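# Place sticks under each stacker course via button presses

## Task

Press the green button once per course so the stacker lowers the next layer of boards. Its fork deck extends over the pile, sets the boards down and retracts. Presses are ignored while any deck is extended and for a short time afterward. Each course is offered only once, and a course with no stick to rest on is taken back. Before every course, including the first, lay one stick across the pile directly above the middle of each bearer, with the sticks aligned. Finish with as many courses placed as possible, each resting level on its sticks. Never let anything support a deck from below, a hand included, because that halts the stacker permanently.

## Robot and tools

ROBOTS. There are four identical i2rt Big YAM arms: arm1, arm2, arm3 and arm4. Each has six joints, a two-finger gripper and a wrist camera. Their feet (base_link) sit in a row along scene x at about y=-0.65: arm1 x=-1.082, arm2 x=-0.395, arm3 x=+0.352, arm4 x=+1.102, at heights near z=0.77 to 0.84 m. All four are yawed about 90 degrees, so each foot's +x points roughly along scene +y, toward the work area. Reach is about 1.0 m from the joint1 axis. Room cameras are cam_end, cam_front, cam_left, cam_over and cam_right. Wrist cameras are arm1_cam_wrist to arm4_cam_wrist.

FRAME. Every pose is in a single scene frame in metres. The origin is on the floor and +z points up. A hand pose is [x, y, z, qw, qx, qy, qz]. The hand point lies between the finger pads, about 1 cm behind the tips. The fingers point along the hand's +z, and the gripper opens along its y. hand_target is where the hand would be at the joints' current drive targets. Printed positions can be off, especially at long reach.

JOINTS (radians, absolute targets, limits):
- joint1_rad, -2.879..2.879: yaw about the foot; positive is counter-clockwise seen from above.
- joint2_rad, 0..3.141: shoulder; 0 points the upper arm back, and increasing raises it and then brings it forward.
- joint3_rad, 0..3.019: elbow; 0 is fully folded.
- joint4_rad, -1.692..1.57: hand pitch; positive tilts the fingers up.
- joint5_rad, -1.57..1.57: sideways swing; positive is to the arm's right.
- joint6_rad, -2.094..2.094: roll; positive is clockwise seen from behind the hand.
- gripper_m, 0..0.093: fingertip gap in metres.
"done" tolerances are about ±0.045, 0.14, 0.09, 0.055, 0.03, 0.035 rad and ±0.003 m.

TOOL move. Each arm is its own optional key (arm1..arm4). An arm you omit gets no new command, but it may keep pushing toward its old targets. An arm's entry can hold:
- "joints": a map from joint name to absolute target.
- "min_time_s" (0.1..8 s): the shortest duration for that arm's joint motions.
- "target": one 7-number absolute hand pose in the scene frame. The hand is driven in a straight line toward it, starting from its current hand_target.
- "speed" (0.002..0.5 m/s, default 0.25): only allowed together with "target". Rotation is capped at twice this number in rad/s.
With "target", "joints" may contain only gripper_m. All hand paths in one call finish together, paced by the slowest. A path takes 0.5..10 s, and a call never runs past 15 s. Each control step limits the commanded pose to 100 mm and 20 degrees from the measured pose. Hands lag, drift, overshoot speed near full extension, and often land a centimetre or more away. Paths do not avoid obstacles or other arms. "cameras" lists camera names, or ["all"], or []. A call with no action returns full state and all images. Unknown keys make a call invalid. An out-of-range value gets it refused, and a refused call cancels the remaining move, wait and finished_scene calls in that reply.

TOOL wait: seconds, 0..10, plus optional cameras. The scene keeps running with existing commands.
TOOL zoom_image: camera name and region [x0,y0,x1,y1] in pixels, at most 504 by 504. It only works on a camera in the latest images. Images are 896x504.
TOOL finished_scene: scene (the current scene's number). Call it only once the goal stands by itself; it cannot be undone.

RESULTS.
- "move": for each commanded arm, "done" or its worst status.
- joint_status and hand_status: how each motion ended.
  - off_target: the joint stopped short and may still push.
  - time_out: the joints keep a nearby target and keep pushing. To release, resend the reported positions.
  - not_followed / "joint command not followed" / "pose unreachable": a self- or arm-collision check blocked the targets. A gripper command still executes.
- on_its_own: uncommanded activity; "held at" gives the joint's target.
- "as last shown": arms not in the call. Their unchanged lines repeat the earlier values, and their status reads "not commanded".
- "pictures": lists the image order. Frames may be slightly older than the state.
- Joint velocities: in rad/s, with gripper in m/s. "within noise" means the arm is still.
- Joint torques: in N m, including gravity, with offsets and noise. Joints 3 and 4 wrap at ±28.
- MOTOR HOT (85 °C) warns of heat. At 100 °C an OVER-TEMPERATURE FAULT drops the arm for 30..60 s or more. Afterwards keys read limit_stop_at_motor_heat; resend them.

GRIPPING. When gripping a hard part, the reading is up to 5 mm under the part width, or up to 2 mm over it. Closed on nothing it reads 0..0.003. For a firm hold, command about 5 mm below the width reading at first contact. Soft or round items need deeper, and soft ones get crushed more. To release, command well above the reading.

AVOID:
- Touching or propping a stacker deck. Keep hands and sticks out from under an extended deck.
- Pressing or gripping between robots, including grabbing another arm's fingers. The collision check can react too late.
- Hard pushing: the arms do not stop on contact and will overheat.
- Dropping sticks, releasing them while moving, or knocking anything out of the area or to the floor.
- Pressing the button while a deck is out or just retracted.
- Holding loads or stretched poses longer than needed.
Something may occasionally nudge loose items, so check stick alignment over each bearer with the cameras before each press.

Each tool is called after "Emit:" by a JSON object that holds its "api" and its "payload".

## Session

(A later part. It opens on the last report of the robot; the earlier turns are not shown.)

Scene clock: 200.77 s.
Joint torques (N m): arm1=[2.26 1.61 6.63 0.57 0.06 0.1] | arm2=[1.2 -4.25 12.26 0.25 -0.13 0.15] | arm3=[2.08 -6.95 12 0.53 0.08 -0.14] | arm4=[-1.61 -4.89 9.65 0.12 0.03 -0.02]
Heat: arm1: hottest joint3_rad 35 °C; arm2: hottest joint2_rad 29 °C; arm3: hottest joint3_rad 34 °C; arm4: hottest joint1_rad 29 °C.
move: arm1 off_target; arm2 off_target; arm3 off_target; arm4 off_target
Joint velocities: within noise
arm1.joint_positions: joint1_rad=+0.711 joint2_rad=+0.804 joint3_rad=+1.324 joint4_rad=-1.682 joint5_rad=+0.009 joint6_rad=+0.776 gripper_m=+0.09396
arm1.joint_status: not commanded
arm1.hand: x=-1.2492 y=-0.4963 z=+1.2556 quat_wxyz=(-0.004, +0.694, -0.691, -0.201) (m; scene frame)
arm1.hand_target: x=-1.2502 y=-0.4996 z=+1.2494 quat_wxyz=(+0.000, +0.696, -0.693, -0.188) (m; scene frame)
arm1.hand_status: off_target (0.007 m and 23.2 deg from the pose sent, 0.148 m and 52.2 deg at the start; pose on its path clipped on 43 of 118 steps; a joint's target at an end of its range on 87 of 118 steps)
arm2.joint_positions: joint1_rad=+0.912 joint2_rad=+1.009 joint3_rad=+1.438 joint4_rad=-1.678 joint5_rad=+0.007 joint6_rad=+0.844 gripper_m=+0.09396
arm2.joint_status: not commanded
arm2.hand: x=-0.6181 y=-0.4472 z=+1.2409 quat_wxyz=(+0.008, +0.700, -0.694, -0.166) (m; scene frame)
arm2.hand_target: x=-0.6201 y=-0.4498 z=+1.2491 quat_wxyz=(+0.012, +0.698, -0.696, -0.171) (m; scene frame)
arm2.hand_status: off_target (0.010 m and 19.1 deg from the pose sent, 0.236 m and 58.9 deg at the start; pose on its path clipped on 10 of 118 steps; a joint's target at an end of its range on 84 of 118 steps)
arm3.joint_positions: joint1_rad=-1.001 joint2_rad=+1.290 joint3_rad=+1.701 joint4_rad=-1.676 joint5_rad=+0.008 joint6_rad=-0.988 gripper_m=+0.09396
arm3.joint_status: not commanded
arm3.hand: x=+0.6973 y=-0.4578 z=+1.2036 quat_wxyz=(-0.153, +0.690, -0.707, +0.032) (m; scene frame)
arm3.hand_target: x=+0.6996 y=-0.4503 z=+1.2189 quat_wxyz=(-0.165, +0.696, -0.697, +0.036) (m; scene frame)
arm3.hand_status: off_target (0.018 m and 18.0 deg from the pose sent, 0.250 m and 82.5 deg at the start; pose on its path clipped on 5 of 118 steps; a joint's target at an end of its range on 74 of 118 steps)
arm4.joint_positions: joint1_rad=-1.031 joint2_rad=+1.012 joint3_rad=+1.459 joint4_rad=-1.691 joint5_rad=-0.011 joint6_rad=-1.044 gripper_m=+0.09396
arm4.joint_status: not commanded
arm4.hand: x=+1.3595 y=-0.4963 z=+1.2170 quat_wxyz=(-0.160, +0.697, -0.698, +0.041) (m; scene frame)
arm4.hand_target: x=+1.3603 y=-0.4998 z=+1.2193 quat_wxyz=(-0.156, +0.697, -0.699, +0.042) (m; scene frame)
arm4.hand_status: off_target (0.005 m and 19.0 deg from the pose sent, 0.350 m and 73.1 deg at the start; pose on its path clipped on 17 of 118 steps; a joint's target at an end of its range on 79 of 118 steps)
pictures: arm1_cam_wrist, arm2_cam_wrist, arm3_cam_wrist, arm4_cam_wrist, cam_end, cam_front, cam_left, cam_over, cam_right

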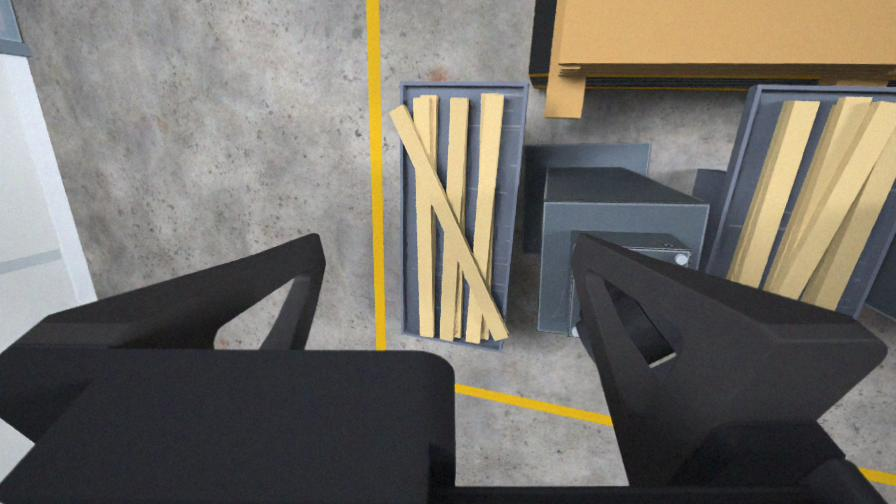

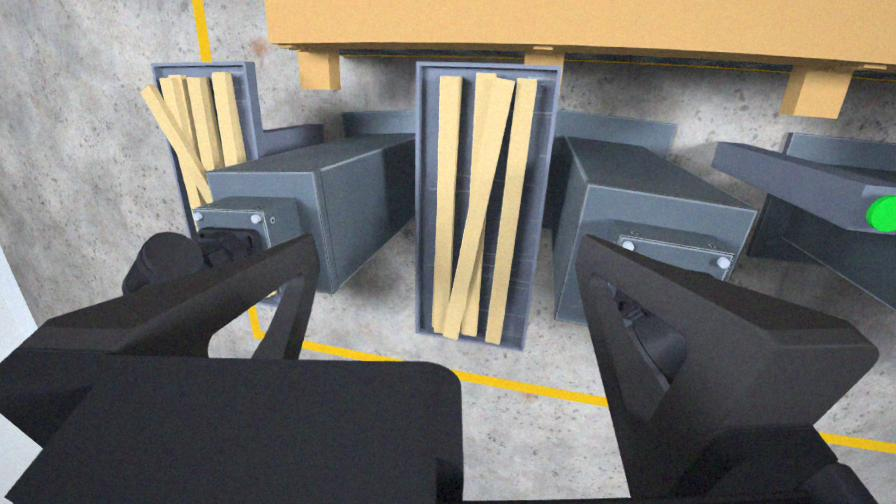

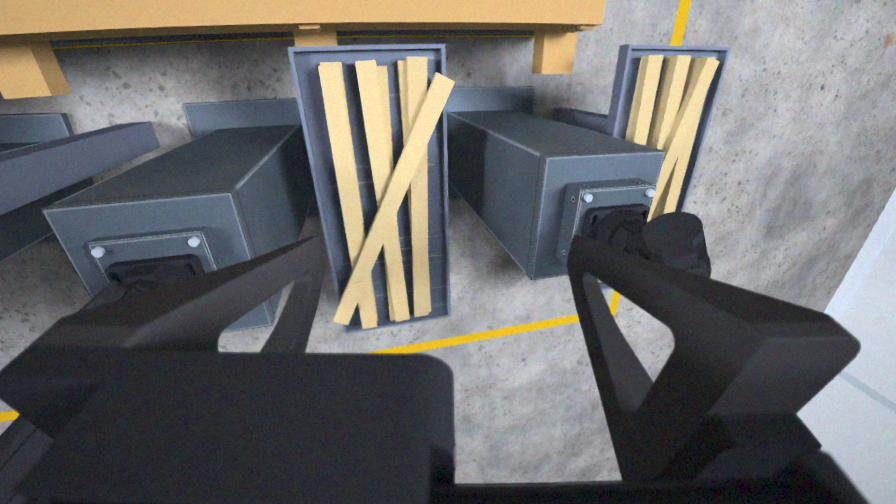

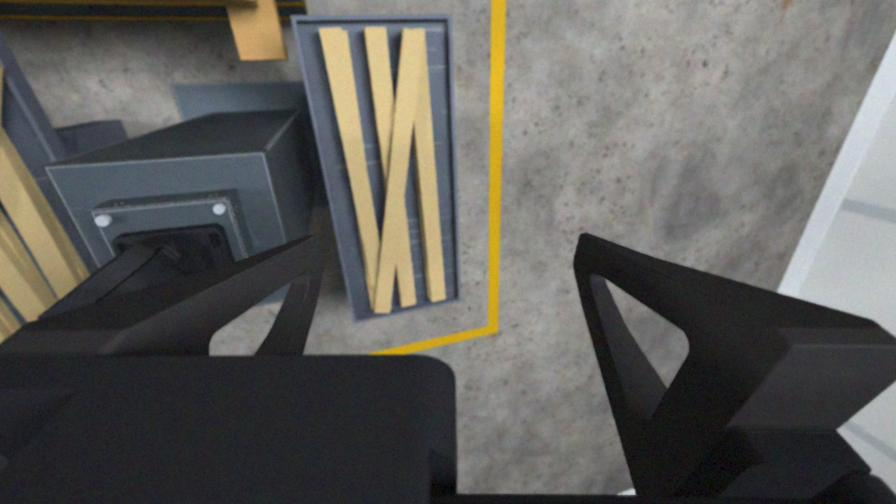

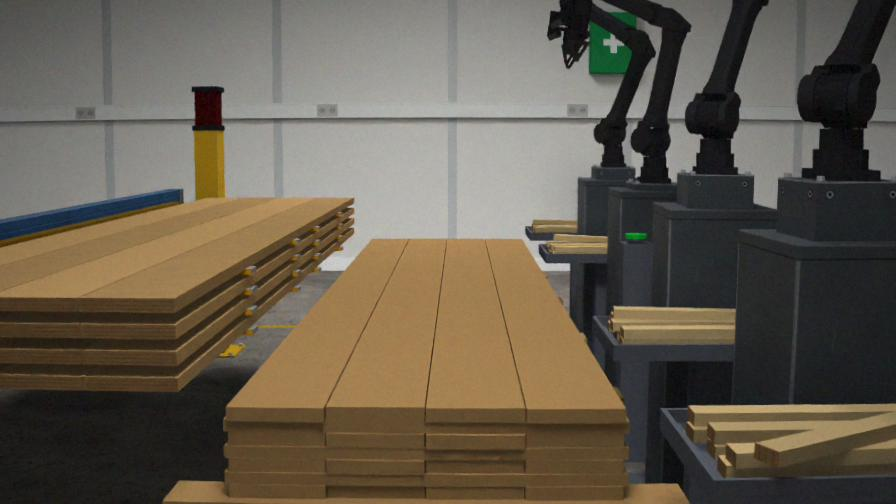

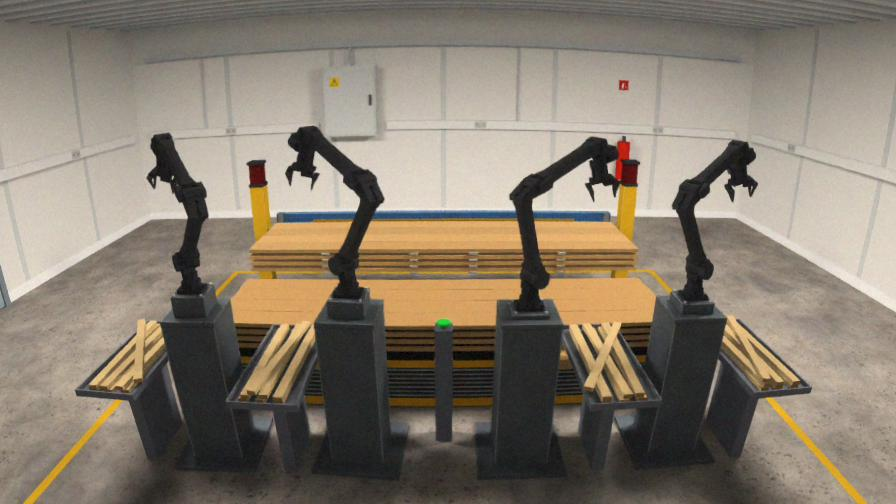

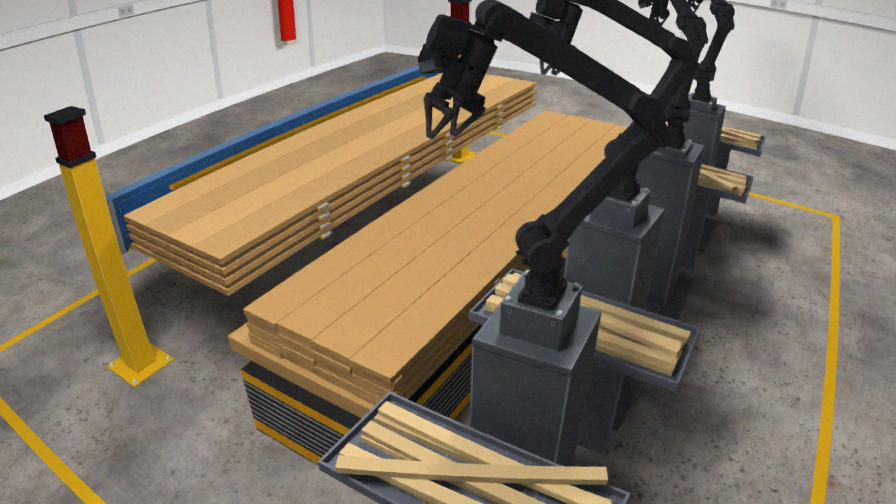

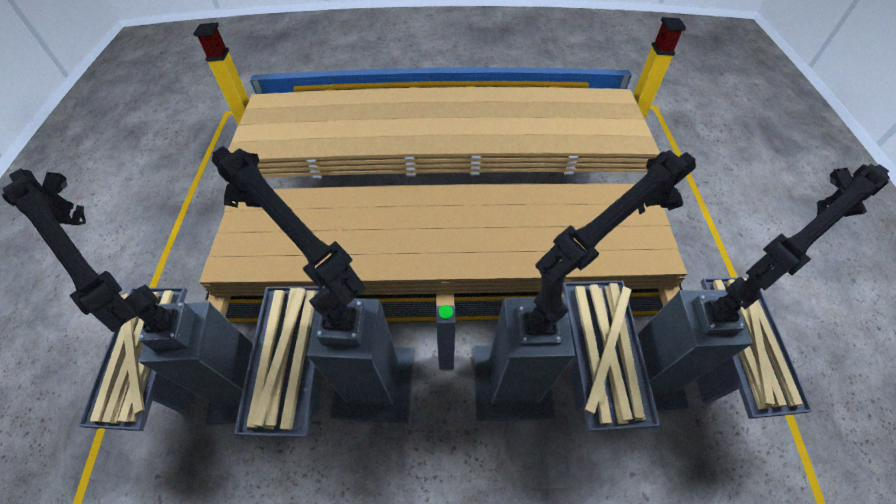

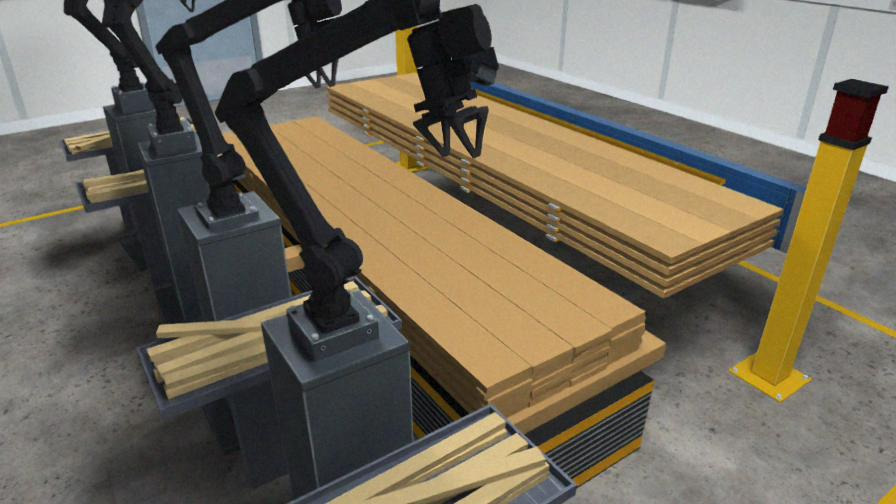

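Emit:
{"api": "move", "payload": {"arm1": {"target": [-1.17, -0.22, 0.90, 0, 0.7071, -0.7071, 0]}, "arm2": {"target": [-0.585, -0.22, 0.90, 0, 0.7071, -0.7071, 0]}, "arm3": {"target": [0.585, -0.22, 0.90, 0, 0.7071, -0.7071, 0]}, "arm4": {"target": [1.17, -0.22, 0.90, 0, 0.7071, -0.7071, 0]}, "cameras": ["all"]}}

Scene clock: 412.63 s.
Joint torques (N m): arm1=[0.44 -9.17 10.21 0.72 0.23 -0.09] | arm2=[-0.21 -14.15 13.33 0.34 0.08 -0.08] | arm3=[1.61 -12.86 9.35 0.79 -0.07 0.07] | arm4=[0.03 -12.4 11.47 0.39 -0.03 0.1]
Heat: arm1: hottest joint3_rad 34 °C; arm2: hottest joint3_rad 35 °C; arm3: hottest joint3_rad 44 °C; arm4: hottest joint3_rad 31 °C.
move: arm1 off_target; arm2 off_target; arm3 off_target; arm4 off_target
Joint velocities: within noise
arm1.joint_positions: joint1_rad=+0.133 joint2_rad=+1.663 joint3_rad=+1.076 joint4_rad=-1.046 joint5_rad=-0.002 joint6_rad=+0.206 gripper_m=+0.09396
arm1.joint_status: not commanded
arm1.hand: x=-1.1688 y=-0.2506 z=+0.8840 quat_wxyz=(+0.019, +0.706, -0.707, +0.028) (m; scene frame)
arm1.hand_target: x=-1.1696 y=-0.2216 z=+0.9009 quat_wxyz=(+0.000, +0.707, -0.707, +0.000) (m; scene frame)
arm1.hand_status: off_target (0.035 m and 3.9 deg from the pose sent, 0.457 m and 23.1 deg at the start)
arm2.joint_positions: joint1_rad=+0.492 joint2_rad=+1.685 joint3_rad=+1.140 joint4_rad=-1.096 joint5_rad=+0.004 joint6_rad=+0.439 gripper_m=+0.09396
arm2.joint_status: not commanded
arm2.hand: x=-0.5792 y=-0.2442 z=+0.8849 quat_wxyz=(+0.011, +0.705, -0.708, +0.027) (m; scene frame)
arm2.hand_target: x=-0.5845 y=-0.2209 z=+0.9007 quat_wxyz=(+0.000, +0.707, -0.707, +0.000) (m; scene frame)
arm2.hand_status: off_target (0.029 m and 3.4 deg from the pose sent, 0.411 m and 19.1 deg at the start)
arm3.joint_positions: joint1_rad=-0.475 joint2_rad=+1.705 joint3_rad=+1.375 joint4_rad=-1.264 joint5_rad=+0.007 joint6_rad=-0.486 gripper_m=+0.09396
arm3.joint_status: not commanded
arm3.hand: x=+0.5839 y=-0.2309 z=+0.9021 quat_wxyz=(+0.005, +0.708, -0.706, +0.003) (m; scene frame)
arm3.hand_target: x=+0.5848 y=-0.2202 z=+0.9000 quat_wxyz=(+0.000, +0.707, -0.707, +0.000) (m; scene frame)
arm3.hand_status: off_target (0.011 m and 0.7 deg from the pose sent, 0.402 m and 18.0 deg at the start)
arm4.joint_positions: joint1_rad=-0.154 joint2_rad=+1.553 joint3_rad=+1.093 joint4_rad=-1.154 joint5_rad=-0.008 joint6_rad=-0.172 gripper_m=+0.09396
arm4.joint_status: not commanded
arm4.hand: x=+1.1709 y=-0.2412 z=+0.8897 quat_wxyz=(+0.019, +0.707, -0.707, +0.013) (m; scene frame)
arm4.hand_target: x=+1.1697 y=-0.2207 z=+0.9005 quat_wxyz=(+0.000, +0.707, -0.707, +0.000) (m; scene frame)
arm4.hand_status: off_target (0.024 m and 2.6 deg from the pose sent, 0.461 m and 19.0 deg at the start)
pictures: arm1_cam_wrist, arm2_cam_wrist, arm3_cam_wrist, arm4_cam_wrist, cam_end, cam_front, cam_left, cam_over, cam_right

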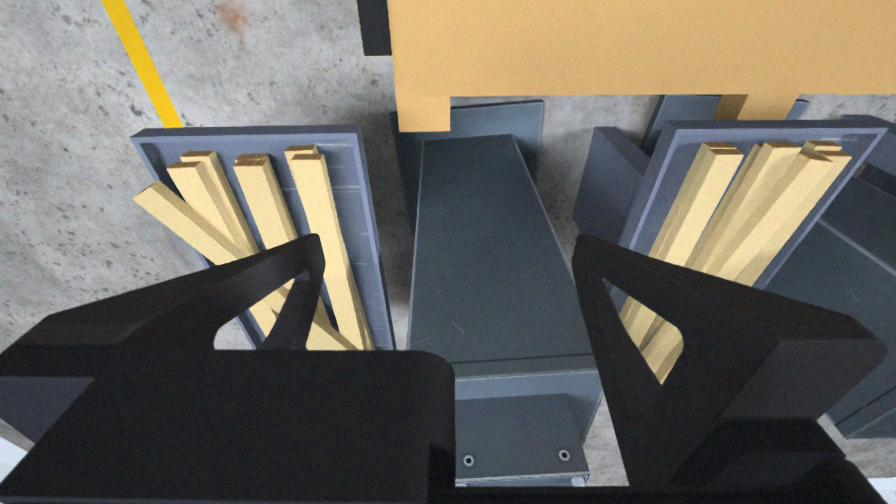

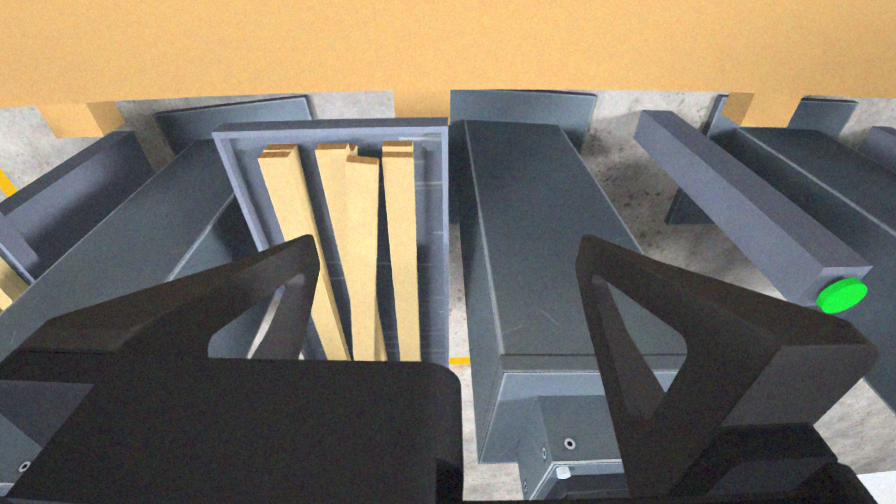

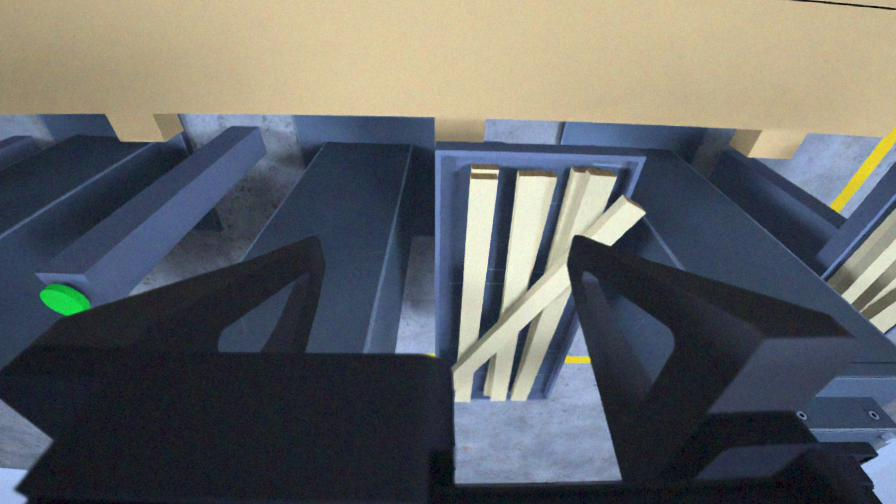

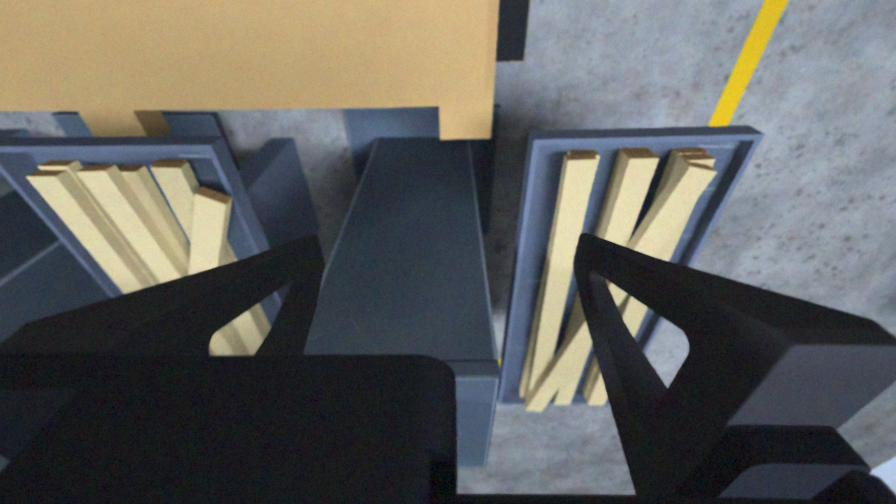

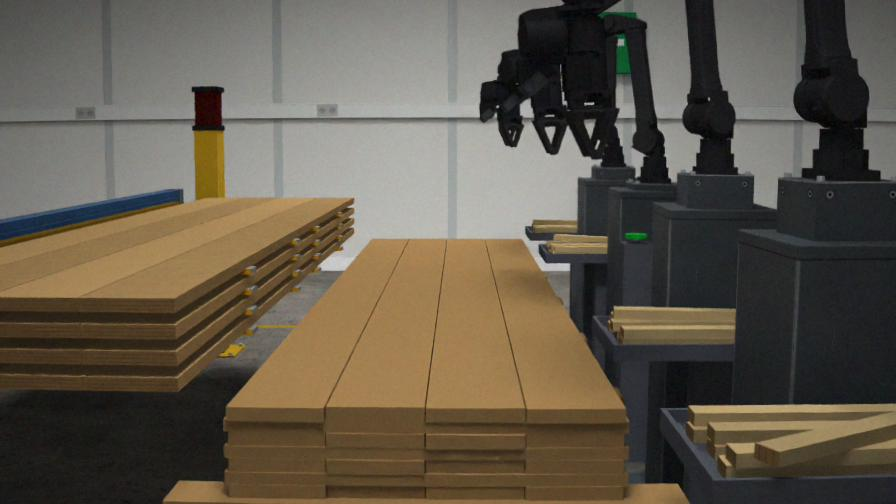

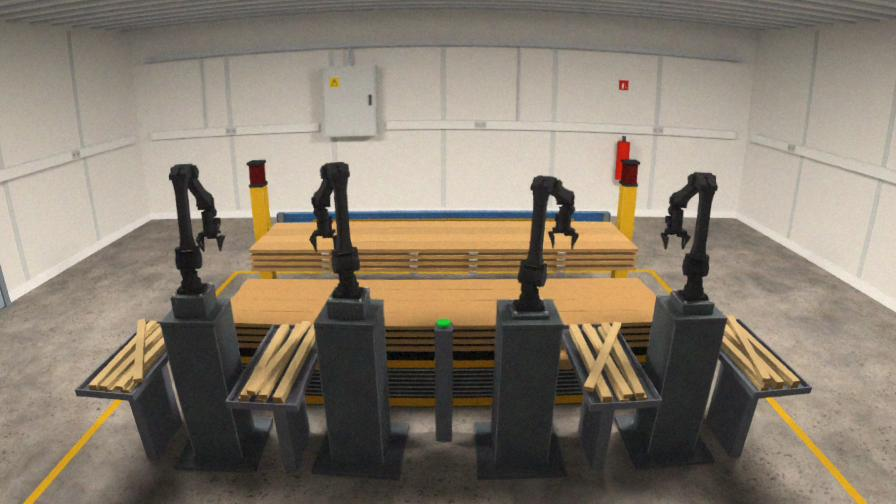

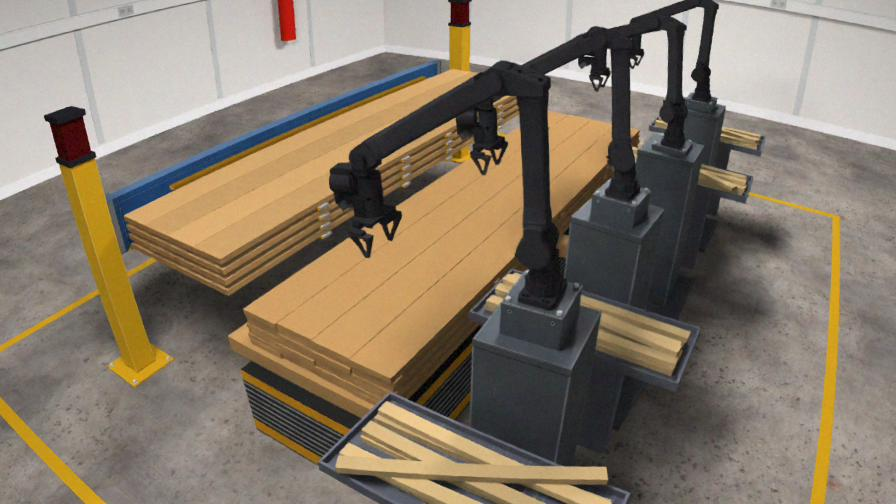

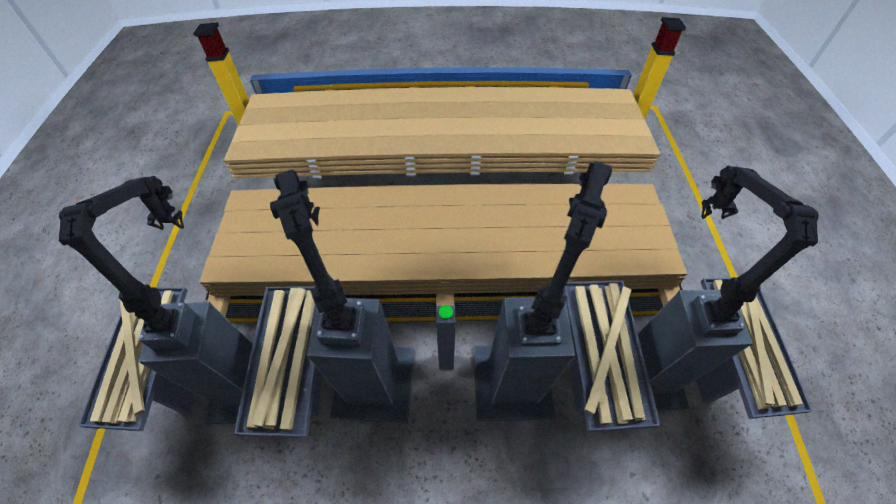

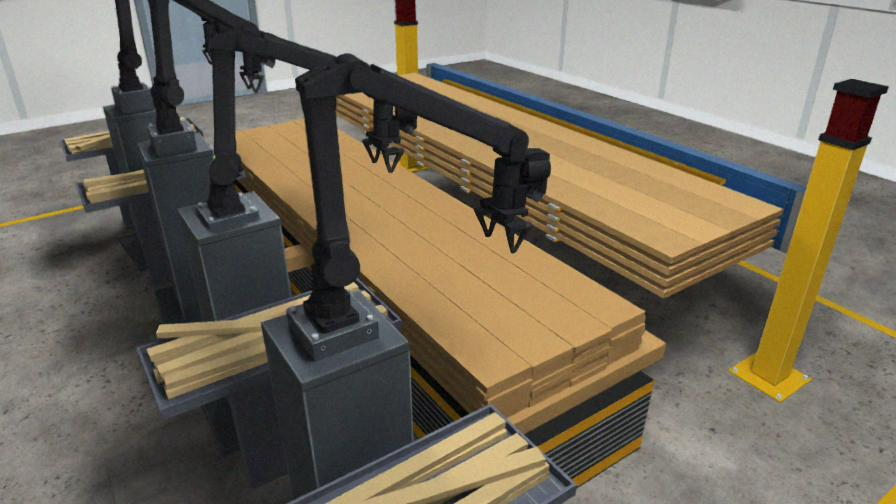

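Emit:
{"api": "move", "payload": {"arm1": {"target": [-1.44, -0.52, 0.86, 0, 0.7071, -0.7071, 0]}, "arm2": {"target": [-0.73, -0.52, 0.86, 0, 0.7071, -0.7071, 0]}, "arm3": {"target": [0.73, -0.52, 0.86, 0, 0.7071, -0.7071, 0]}, "arm4": {"target": [1.44, -0.52, 0.86, 0, 0.7071, -0.7071, 0]}, "cameras": ["arm1_cam_wrist", "arm2_cam_wrist", "arm3_cam_wrist", "arm4_cam_wrist", "cam_over"]}}

Scene clock: 527.77 s.
Joint torques (N m): arm1=[1.55 -6.59 8.69 0.64 0.31 0.11] | arm2=[1.26 -9.52 8.29 0.43 0.13 0.18] | arm3=[0.38 -10.99 7.01 0.75 -0.12 -0.11] | arm4=[-1.67 -9.11 10.66 0.32 -0.11 -0.06]
Heat: arm1: hottest joint3_rad 41 °C; arm2: hottest joint3_rad 37 °C; arm3: hottest joint3_rad 39 °C; arm4: hottest joint3_rad 35 °C.
move: arm1 off_target; arm2 done; arm3 done; arm4 off_target
Joint velocities: within noise
arm1.joint_positions: joint1_rad=+1.103 joint2_rad=+1.568 joint3_rad=+0.841 joint4_rad=-0.888 joint5_rad=+0.001 joint6_rad=+1.167 gripper_m=+0.09396
arm1.joint_status: not commanded
arm1.hand: x=-1.4168 y=-0.5283 z=+0.8506 quat_wxyz=(-0.007, +0.709, -0.704, +0.023) (m; scene frame)
arm1.hand_target: x=-1.4393 y=-0.5204 z=+0.8607 quat_wxyz=(+0.000, +0.707, -0.707, +0.000) (m; scene frame)
arm1.hand_status: off_target (0.026 m and 2.8 deg from the pose sent, 0.383 m and 3.9 deg at the start)
arm2.joint_positions: joint1_rad=+1.261 joint2_rad=+1.486 joint3_rad=+0.829 joint4_rad=-0.928 joint5_rad=-0.006 joint6_rad=+1.198 gripper_m=+0.09396
arm2.joint_status: not commanded
arm2.hand: x=-0.7274 y=-0.5177 z=+0.8632 quat_wxyz=(+0.001, +0.709, -0.706, +0.002) (m; scene frame)
arm2.hand_target: x=-0.7300 y=-0.5200 z=+0.8601 quat_wxyz=(+0.000, +0.707, -0.707, +0.000) (m; scene frame)
arm2.hand_status: done (0.005 m and 0.3 deg from the pose sent, 0.315 m and 3.4 deg at the start)
arm3.joint_positions: joint1_rad=-1.173 joint2_rad=+1.519 joint3_rad=+1.038 joint4_rad=-1.103 joint5_rad=+0.014 joint6_rad=-1.182 gripper_m=+0.09396
arm3.joint_status: not commanded
arm3.hand: x=+0.7283 y=-0.5171 z=+0.8612 quat_wxyz=(+0.004, +0.707, -0.707, +0.000) (m; scene frame)
arm3.hand_target: x=+0.7300 y=-0.5199 z=+0.8601 quat_wxyz=(+0.000, +0.707, -0.707, +0.000) (m; scene frame)
arm3.hand_status: done (0.004 m and 0.4 deg from the pose sent, 0.327 m and 0.7 deg at the start)
arm4.joint_positions: joint1_rad=-1.178 joint2_rad=+1.432 joint3_rad=+0.837 joint4_rad=-1.018 joint5_rad=-0.005 joint6_rad=-1.197 gripper_m=+0.09396
arm4.joint_status: not commanded
arm4.hand: x=+1.4200 y=-0.5242 z=+0.8529 quat_wxyz=(+0.017, +0.707, -0.707, -0.006) (m; scene frame)
arm4.hand_target: x=+1.4394 y=-0.5203 z=+0.8603 quat_wxyz=(+0.000, +0.707, -0.707, +0.000) (m; scene frame)
arm4.hand_status: off_target (0.022 m and 2.0 deg from the pose sent, 0.389 m and 2.6 deg at the start)
pictures: arm1_cam_wrist, arm2_cam_wrist, arm3_cam_wrist, arm4_cam_wrist, cam_over

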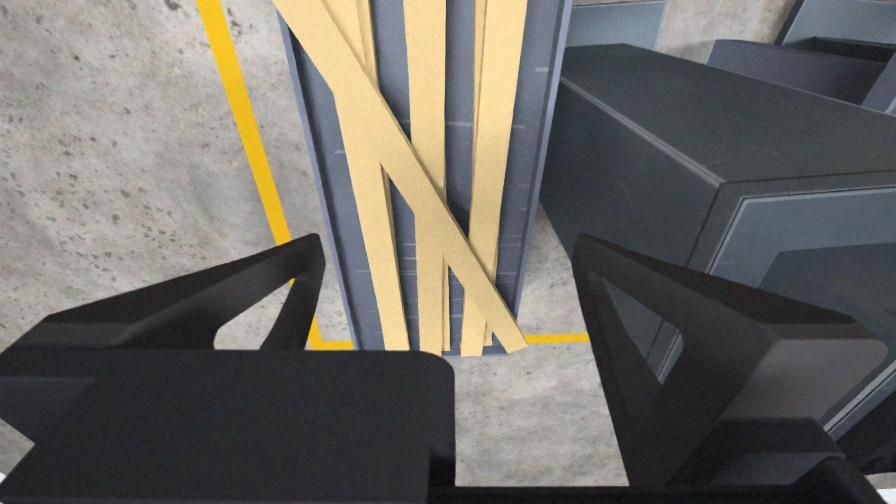

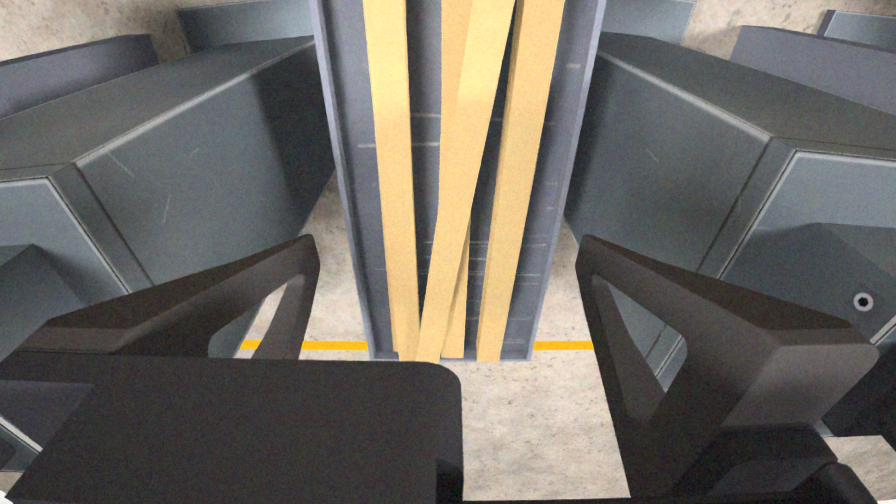

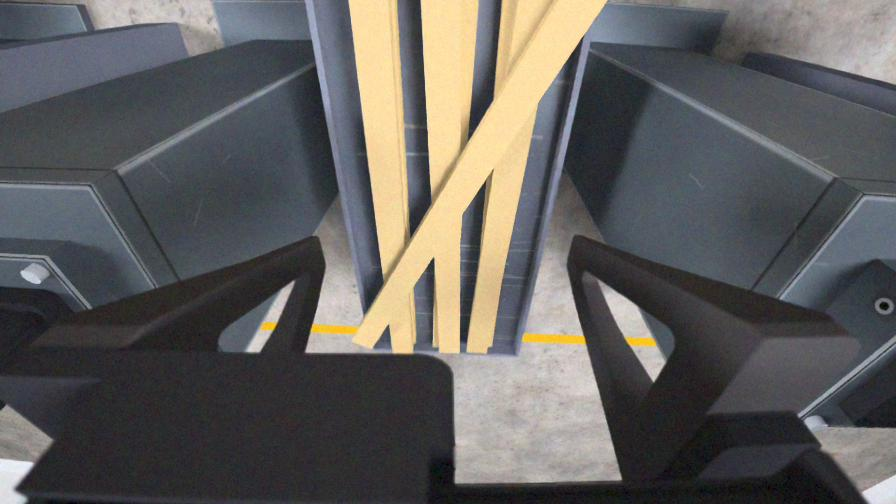

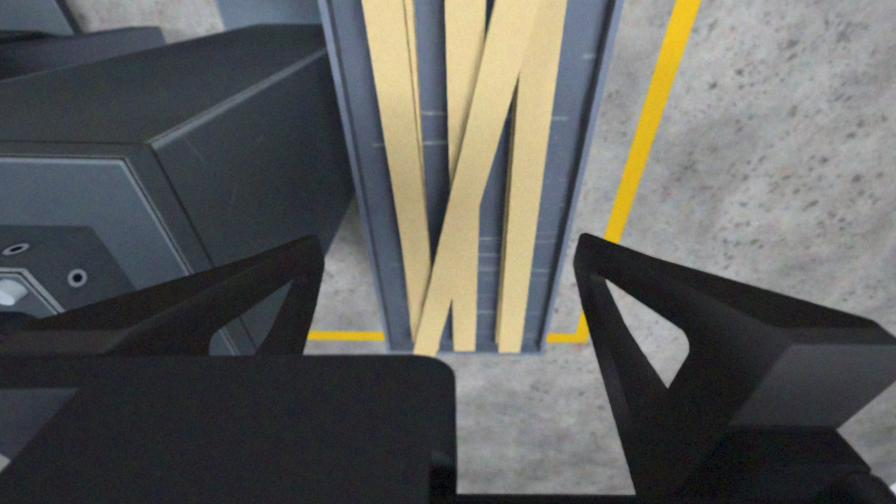

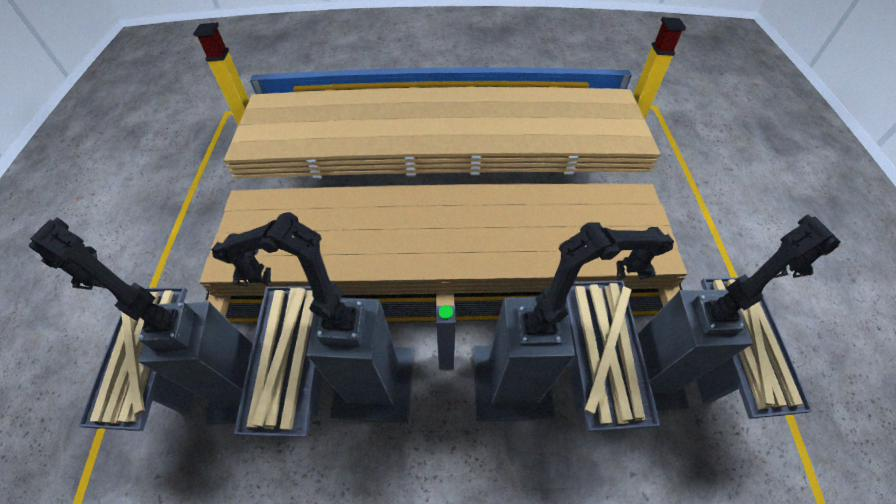

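Emit:
{"api": "move", "payload": {"cameras": ["cam_end", "cam_front", "cam_left", "cam_right"]}}

Emit:
{"api": "zoom_image", "payload": {"camera": "cam_end", "region": [580, 290, 896, 504]}}

Emit:
{"api": "zoom_image", "payload": {"camera": "cam_front", "region": [70, 300, 330, 420]}}

Emit:
{"api": "zoom_image", "payload": {"camera": "cam_front", "region": [550, 300, 820, 420]}}

Emit:
{"api": "zoom_image", "payload": {"camera": "cam_right", "region": [120, 270, 600, 504]}}

Emit:
{"api": "zoom_image", "payload": {"camera": "cam_left", "region": [300, 380, 640, 504]}}

Scene clock: 560.10 s.
Joint torques (N m): arm1=[1.9 -6.71 8.66 0.68 0.31 0.12] | arm2=[1.2 -9.52 8.29 0.43 0.13 0.18] | arm3=[0.38 -10.99 7.01 0.76 -0.11 -0.11] | arm4=[-1.67 -9.11 10.65 0.32 -0.1 -0.05]
Heat: arm1: hottest joint3_rad 40 °C; arm2: hottest joint3_rad 32 °C; arm3: hottest joint3_rad 37 °C; arm4: hottest joint3_rad 32 °C.
Joint velocities: within noise
arm1.joint_positions: joint1_rad=+1.103 joint2_rad=+1.568 joint3_rad=+0.841 joint4_rad=-0.888 joint5_rad=+0.002 joint6_rad=+1.168 gripper_m=+0.09396
arm1.joint_status: not commanded
arm1.hand: x=-1.4168 y=-0.5282 z=+0.8506 quat_wxyz=(-0.007, +0.709, -0.705, +0.023) (m; scene frame)
arm1.hand_target: x=-1.4393 y=-0.5203 z=+0.8607 quat_wxyz=(+0.000, +0.707, -0.707, +0.000) (m; scene frame)
arm1.hand_status: off_target (0.026 m and 2.8 deg from the pose sent, 0.383 m and 3.9 deg at the start)
arm2.joint_positions: joint1_rad=+1.261 joint2_rad=+1.486 joint3_rad=+0.829 joint4_rad=-0.928 joint5_rad=-0.006 joint6_rad=+1.199 gripper_m=+0.09396
arm2.joint_status: not commanded
arm2.hand: x=-0.7274 y=-0.5177 z=+0.8632 quat_wxyz=(+0.001, +0.708, -0.706, +0.002) (m; scene frame)
arm2.hand_target: x=-0.7300 y=-0.5200 z=+0.8601 quat_wxyz=(+0.000, +0.707, -0.707, +0.000) (m; scene frame)
arm2.hand_status: done (0.005 m and 0.3 deg from the pose sent, 0.315 m and 3.4 deg at the start)
arm3.joint_positions: joint1_rad=-1.173 joint2_rad=+1.519 joint3_rad=+1.038 joint4_rad=-1.103 joint5_rad=+0.014 joint6_rad=-1.182 gripper_m=+0.09396
arm3.joint_status: not commanded
arm3.hand: x=+0.7283 y=-0.5171 z=+0.8612 quat_wxyz=(+0.004, +0.707, -0.707, +0.000) (m; scene frame)
arm3.hand_target: x=+0.7300 y=-0.5199 z=+0.8601 quat_wxyz=(+0.000, +0.707, -0.707, +0.000) (m; scene frame)
arm3.hand_status: done (0.004 m and 0.4 deg from the pose sent, 0.327 m and 0.7 deg at the start)
arm4.joint_positions: joint1_rad=-1.178 joint2_rad=+1.432 joint3_rad=+0.837 joint4_rad=-1.018 joint5_rad=-0.005 joint6_rad=-1.197 gripper_m=+0.09396
arm4.joint_status: not commanded
arm4.hand: x=+1.4200 y=-0.5242 z=+0.8529 quat_wxyz=(+0.017, +0.707, -0.707, -0.006) (m; scene frame)
arm4.hand_target: x=+1.4394 y=-0.5203 z=+0.8603 quat_wxyz=(+0.000, +0.707, -0.707, +0.000) (m; scene frame)
arm4.hand_status: off_target (0.022 m and 2.0 deg from the pose sent, 0.389 m and 2.6 deg at the start)
pictures: cam_end, cam_front, cam_left, cam_right

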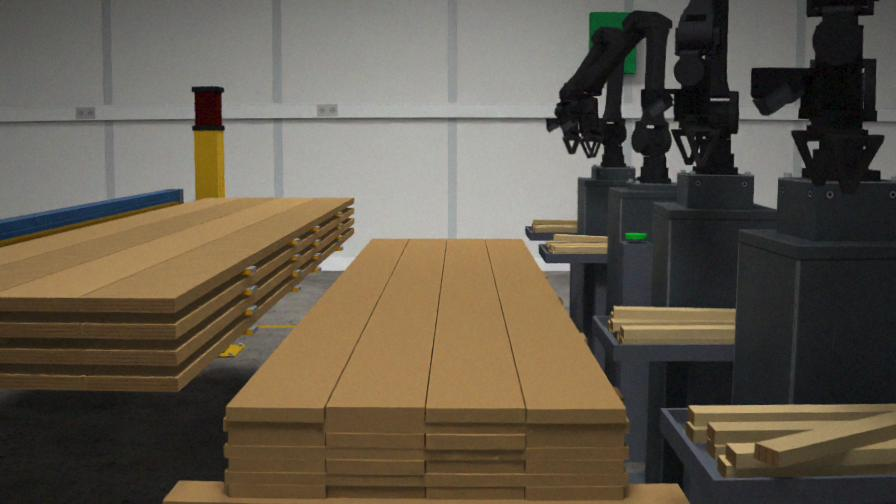

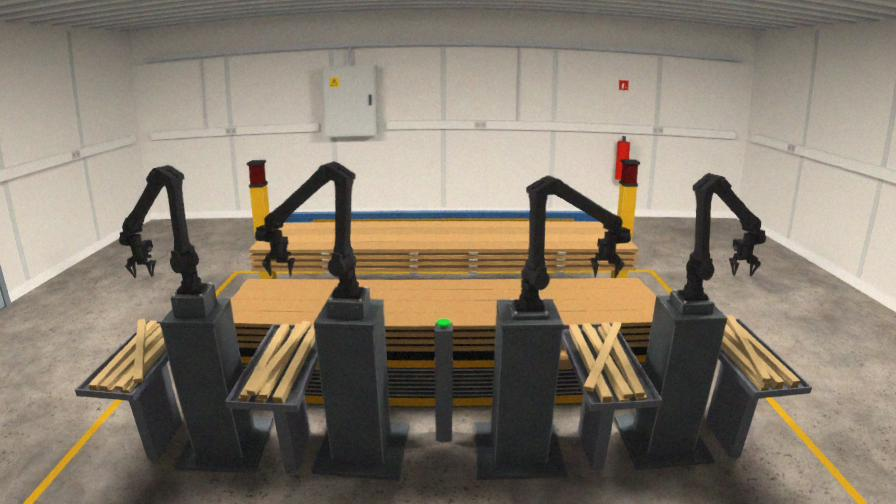

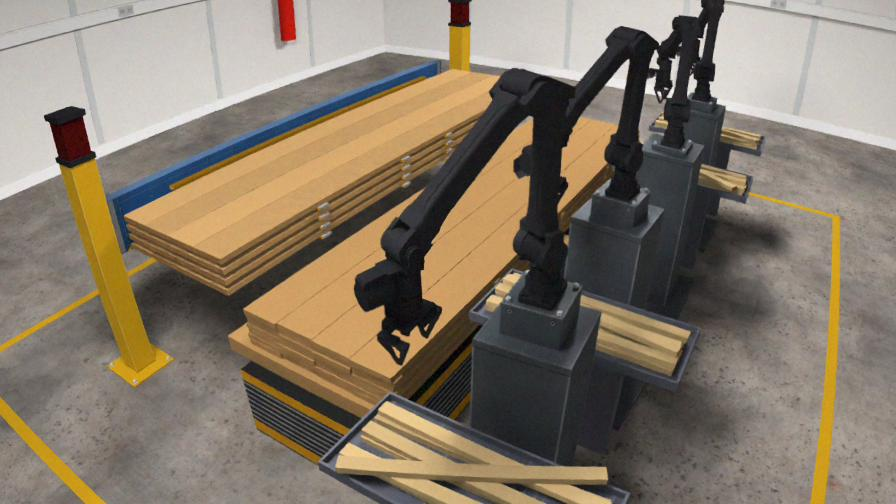

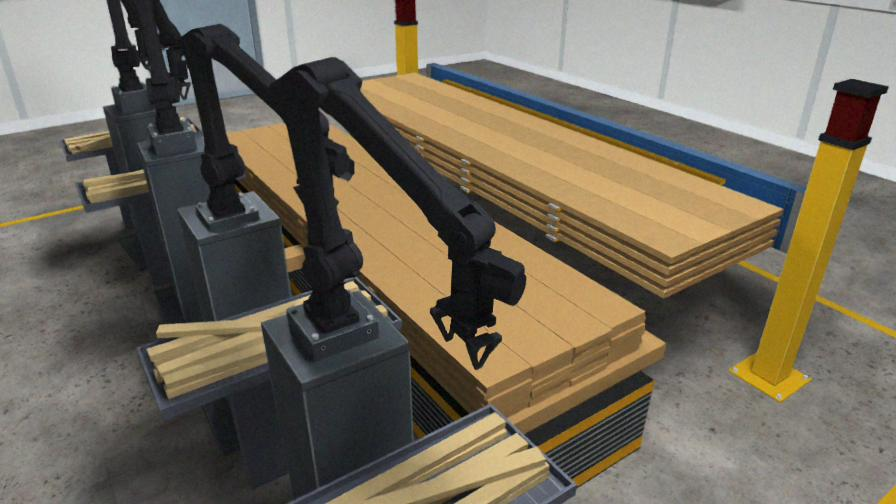

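Scaled by 1.595.

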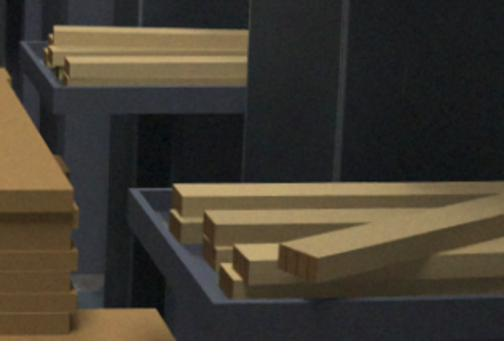

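Scaled by 1.938.

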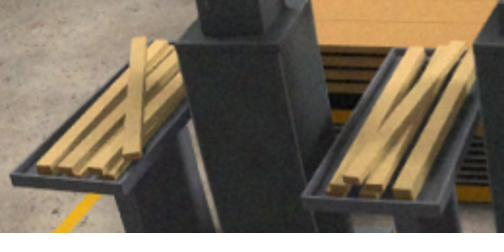

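Scaled by 1.867.

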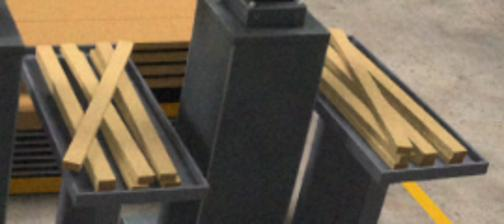

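Scaled by 1.050.

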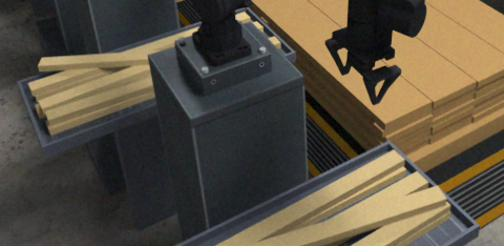

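Scaled by 1.482.

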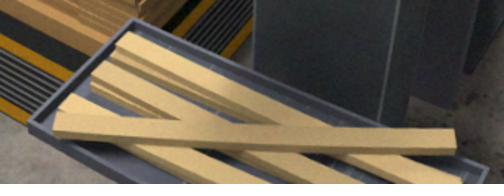

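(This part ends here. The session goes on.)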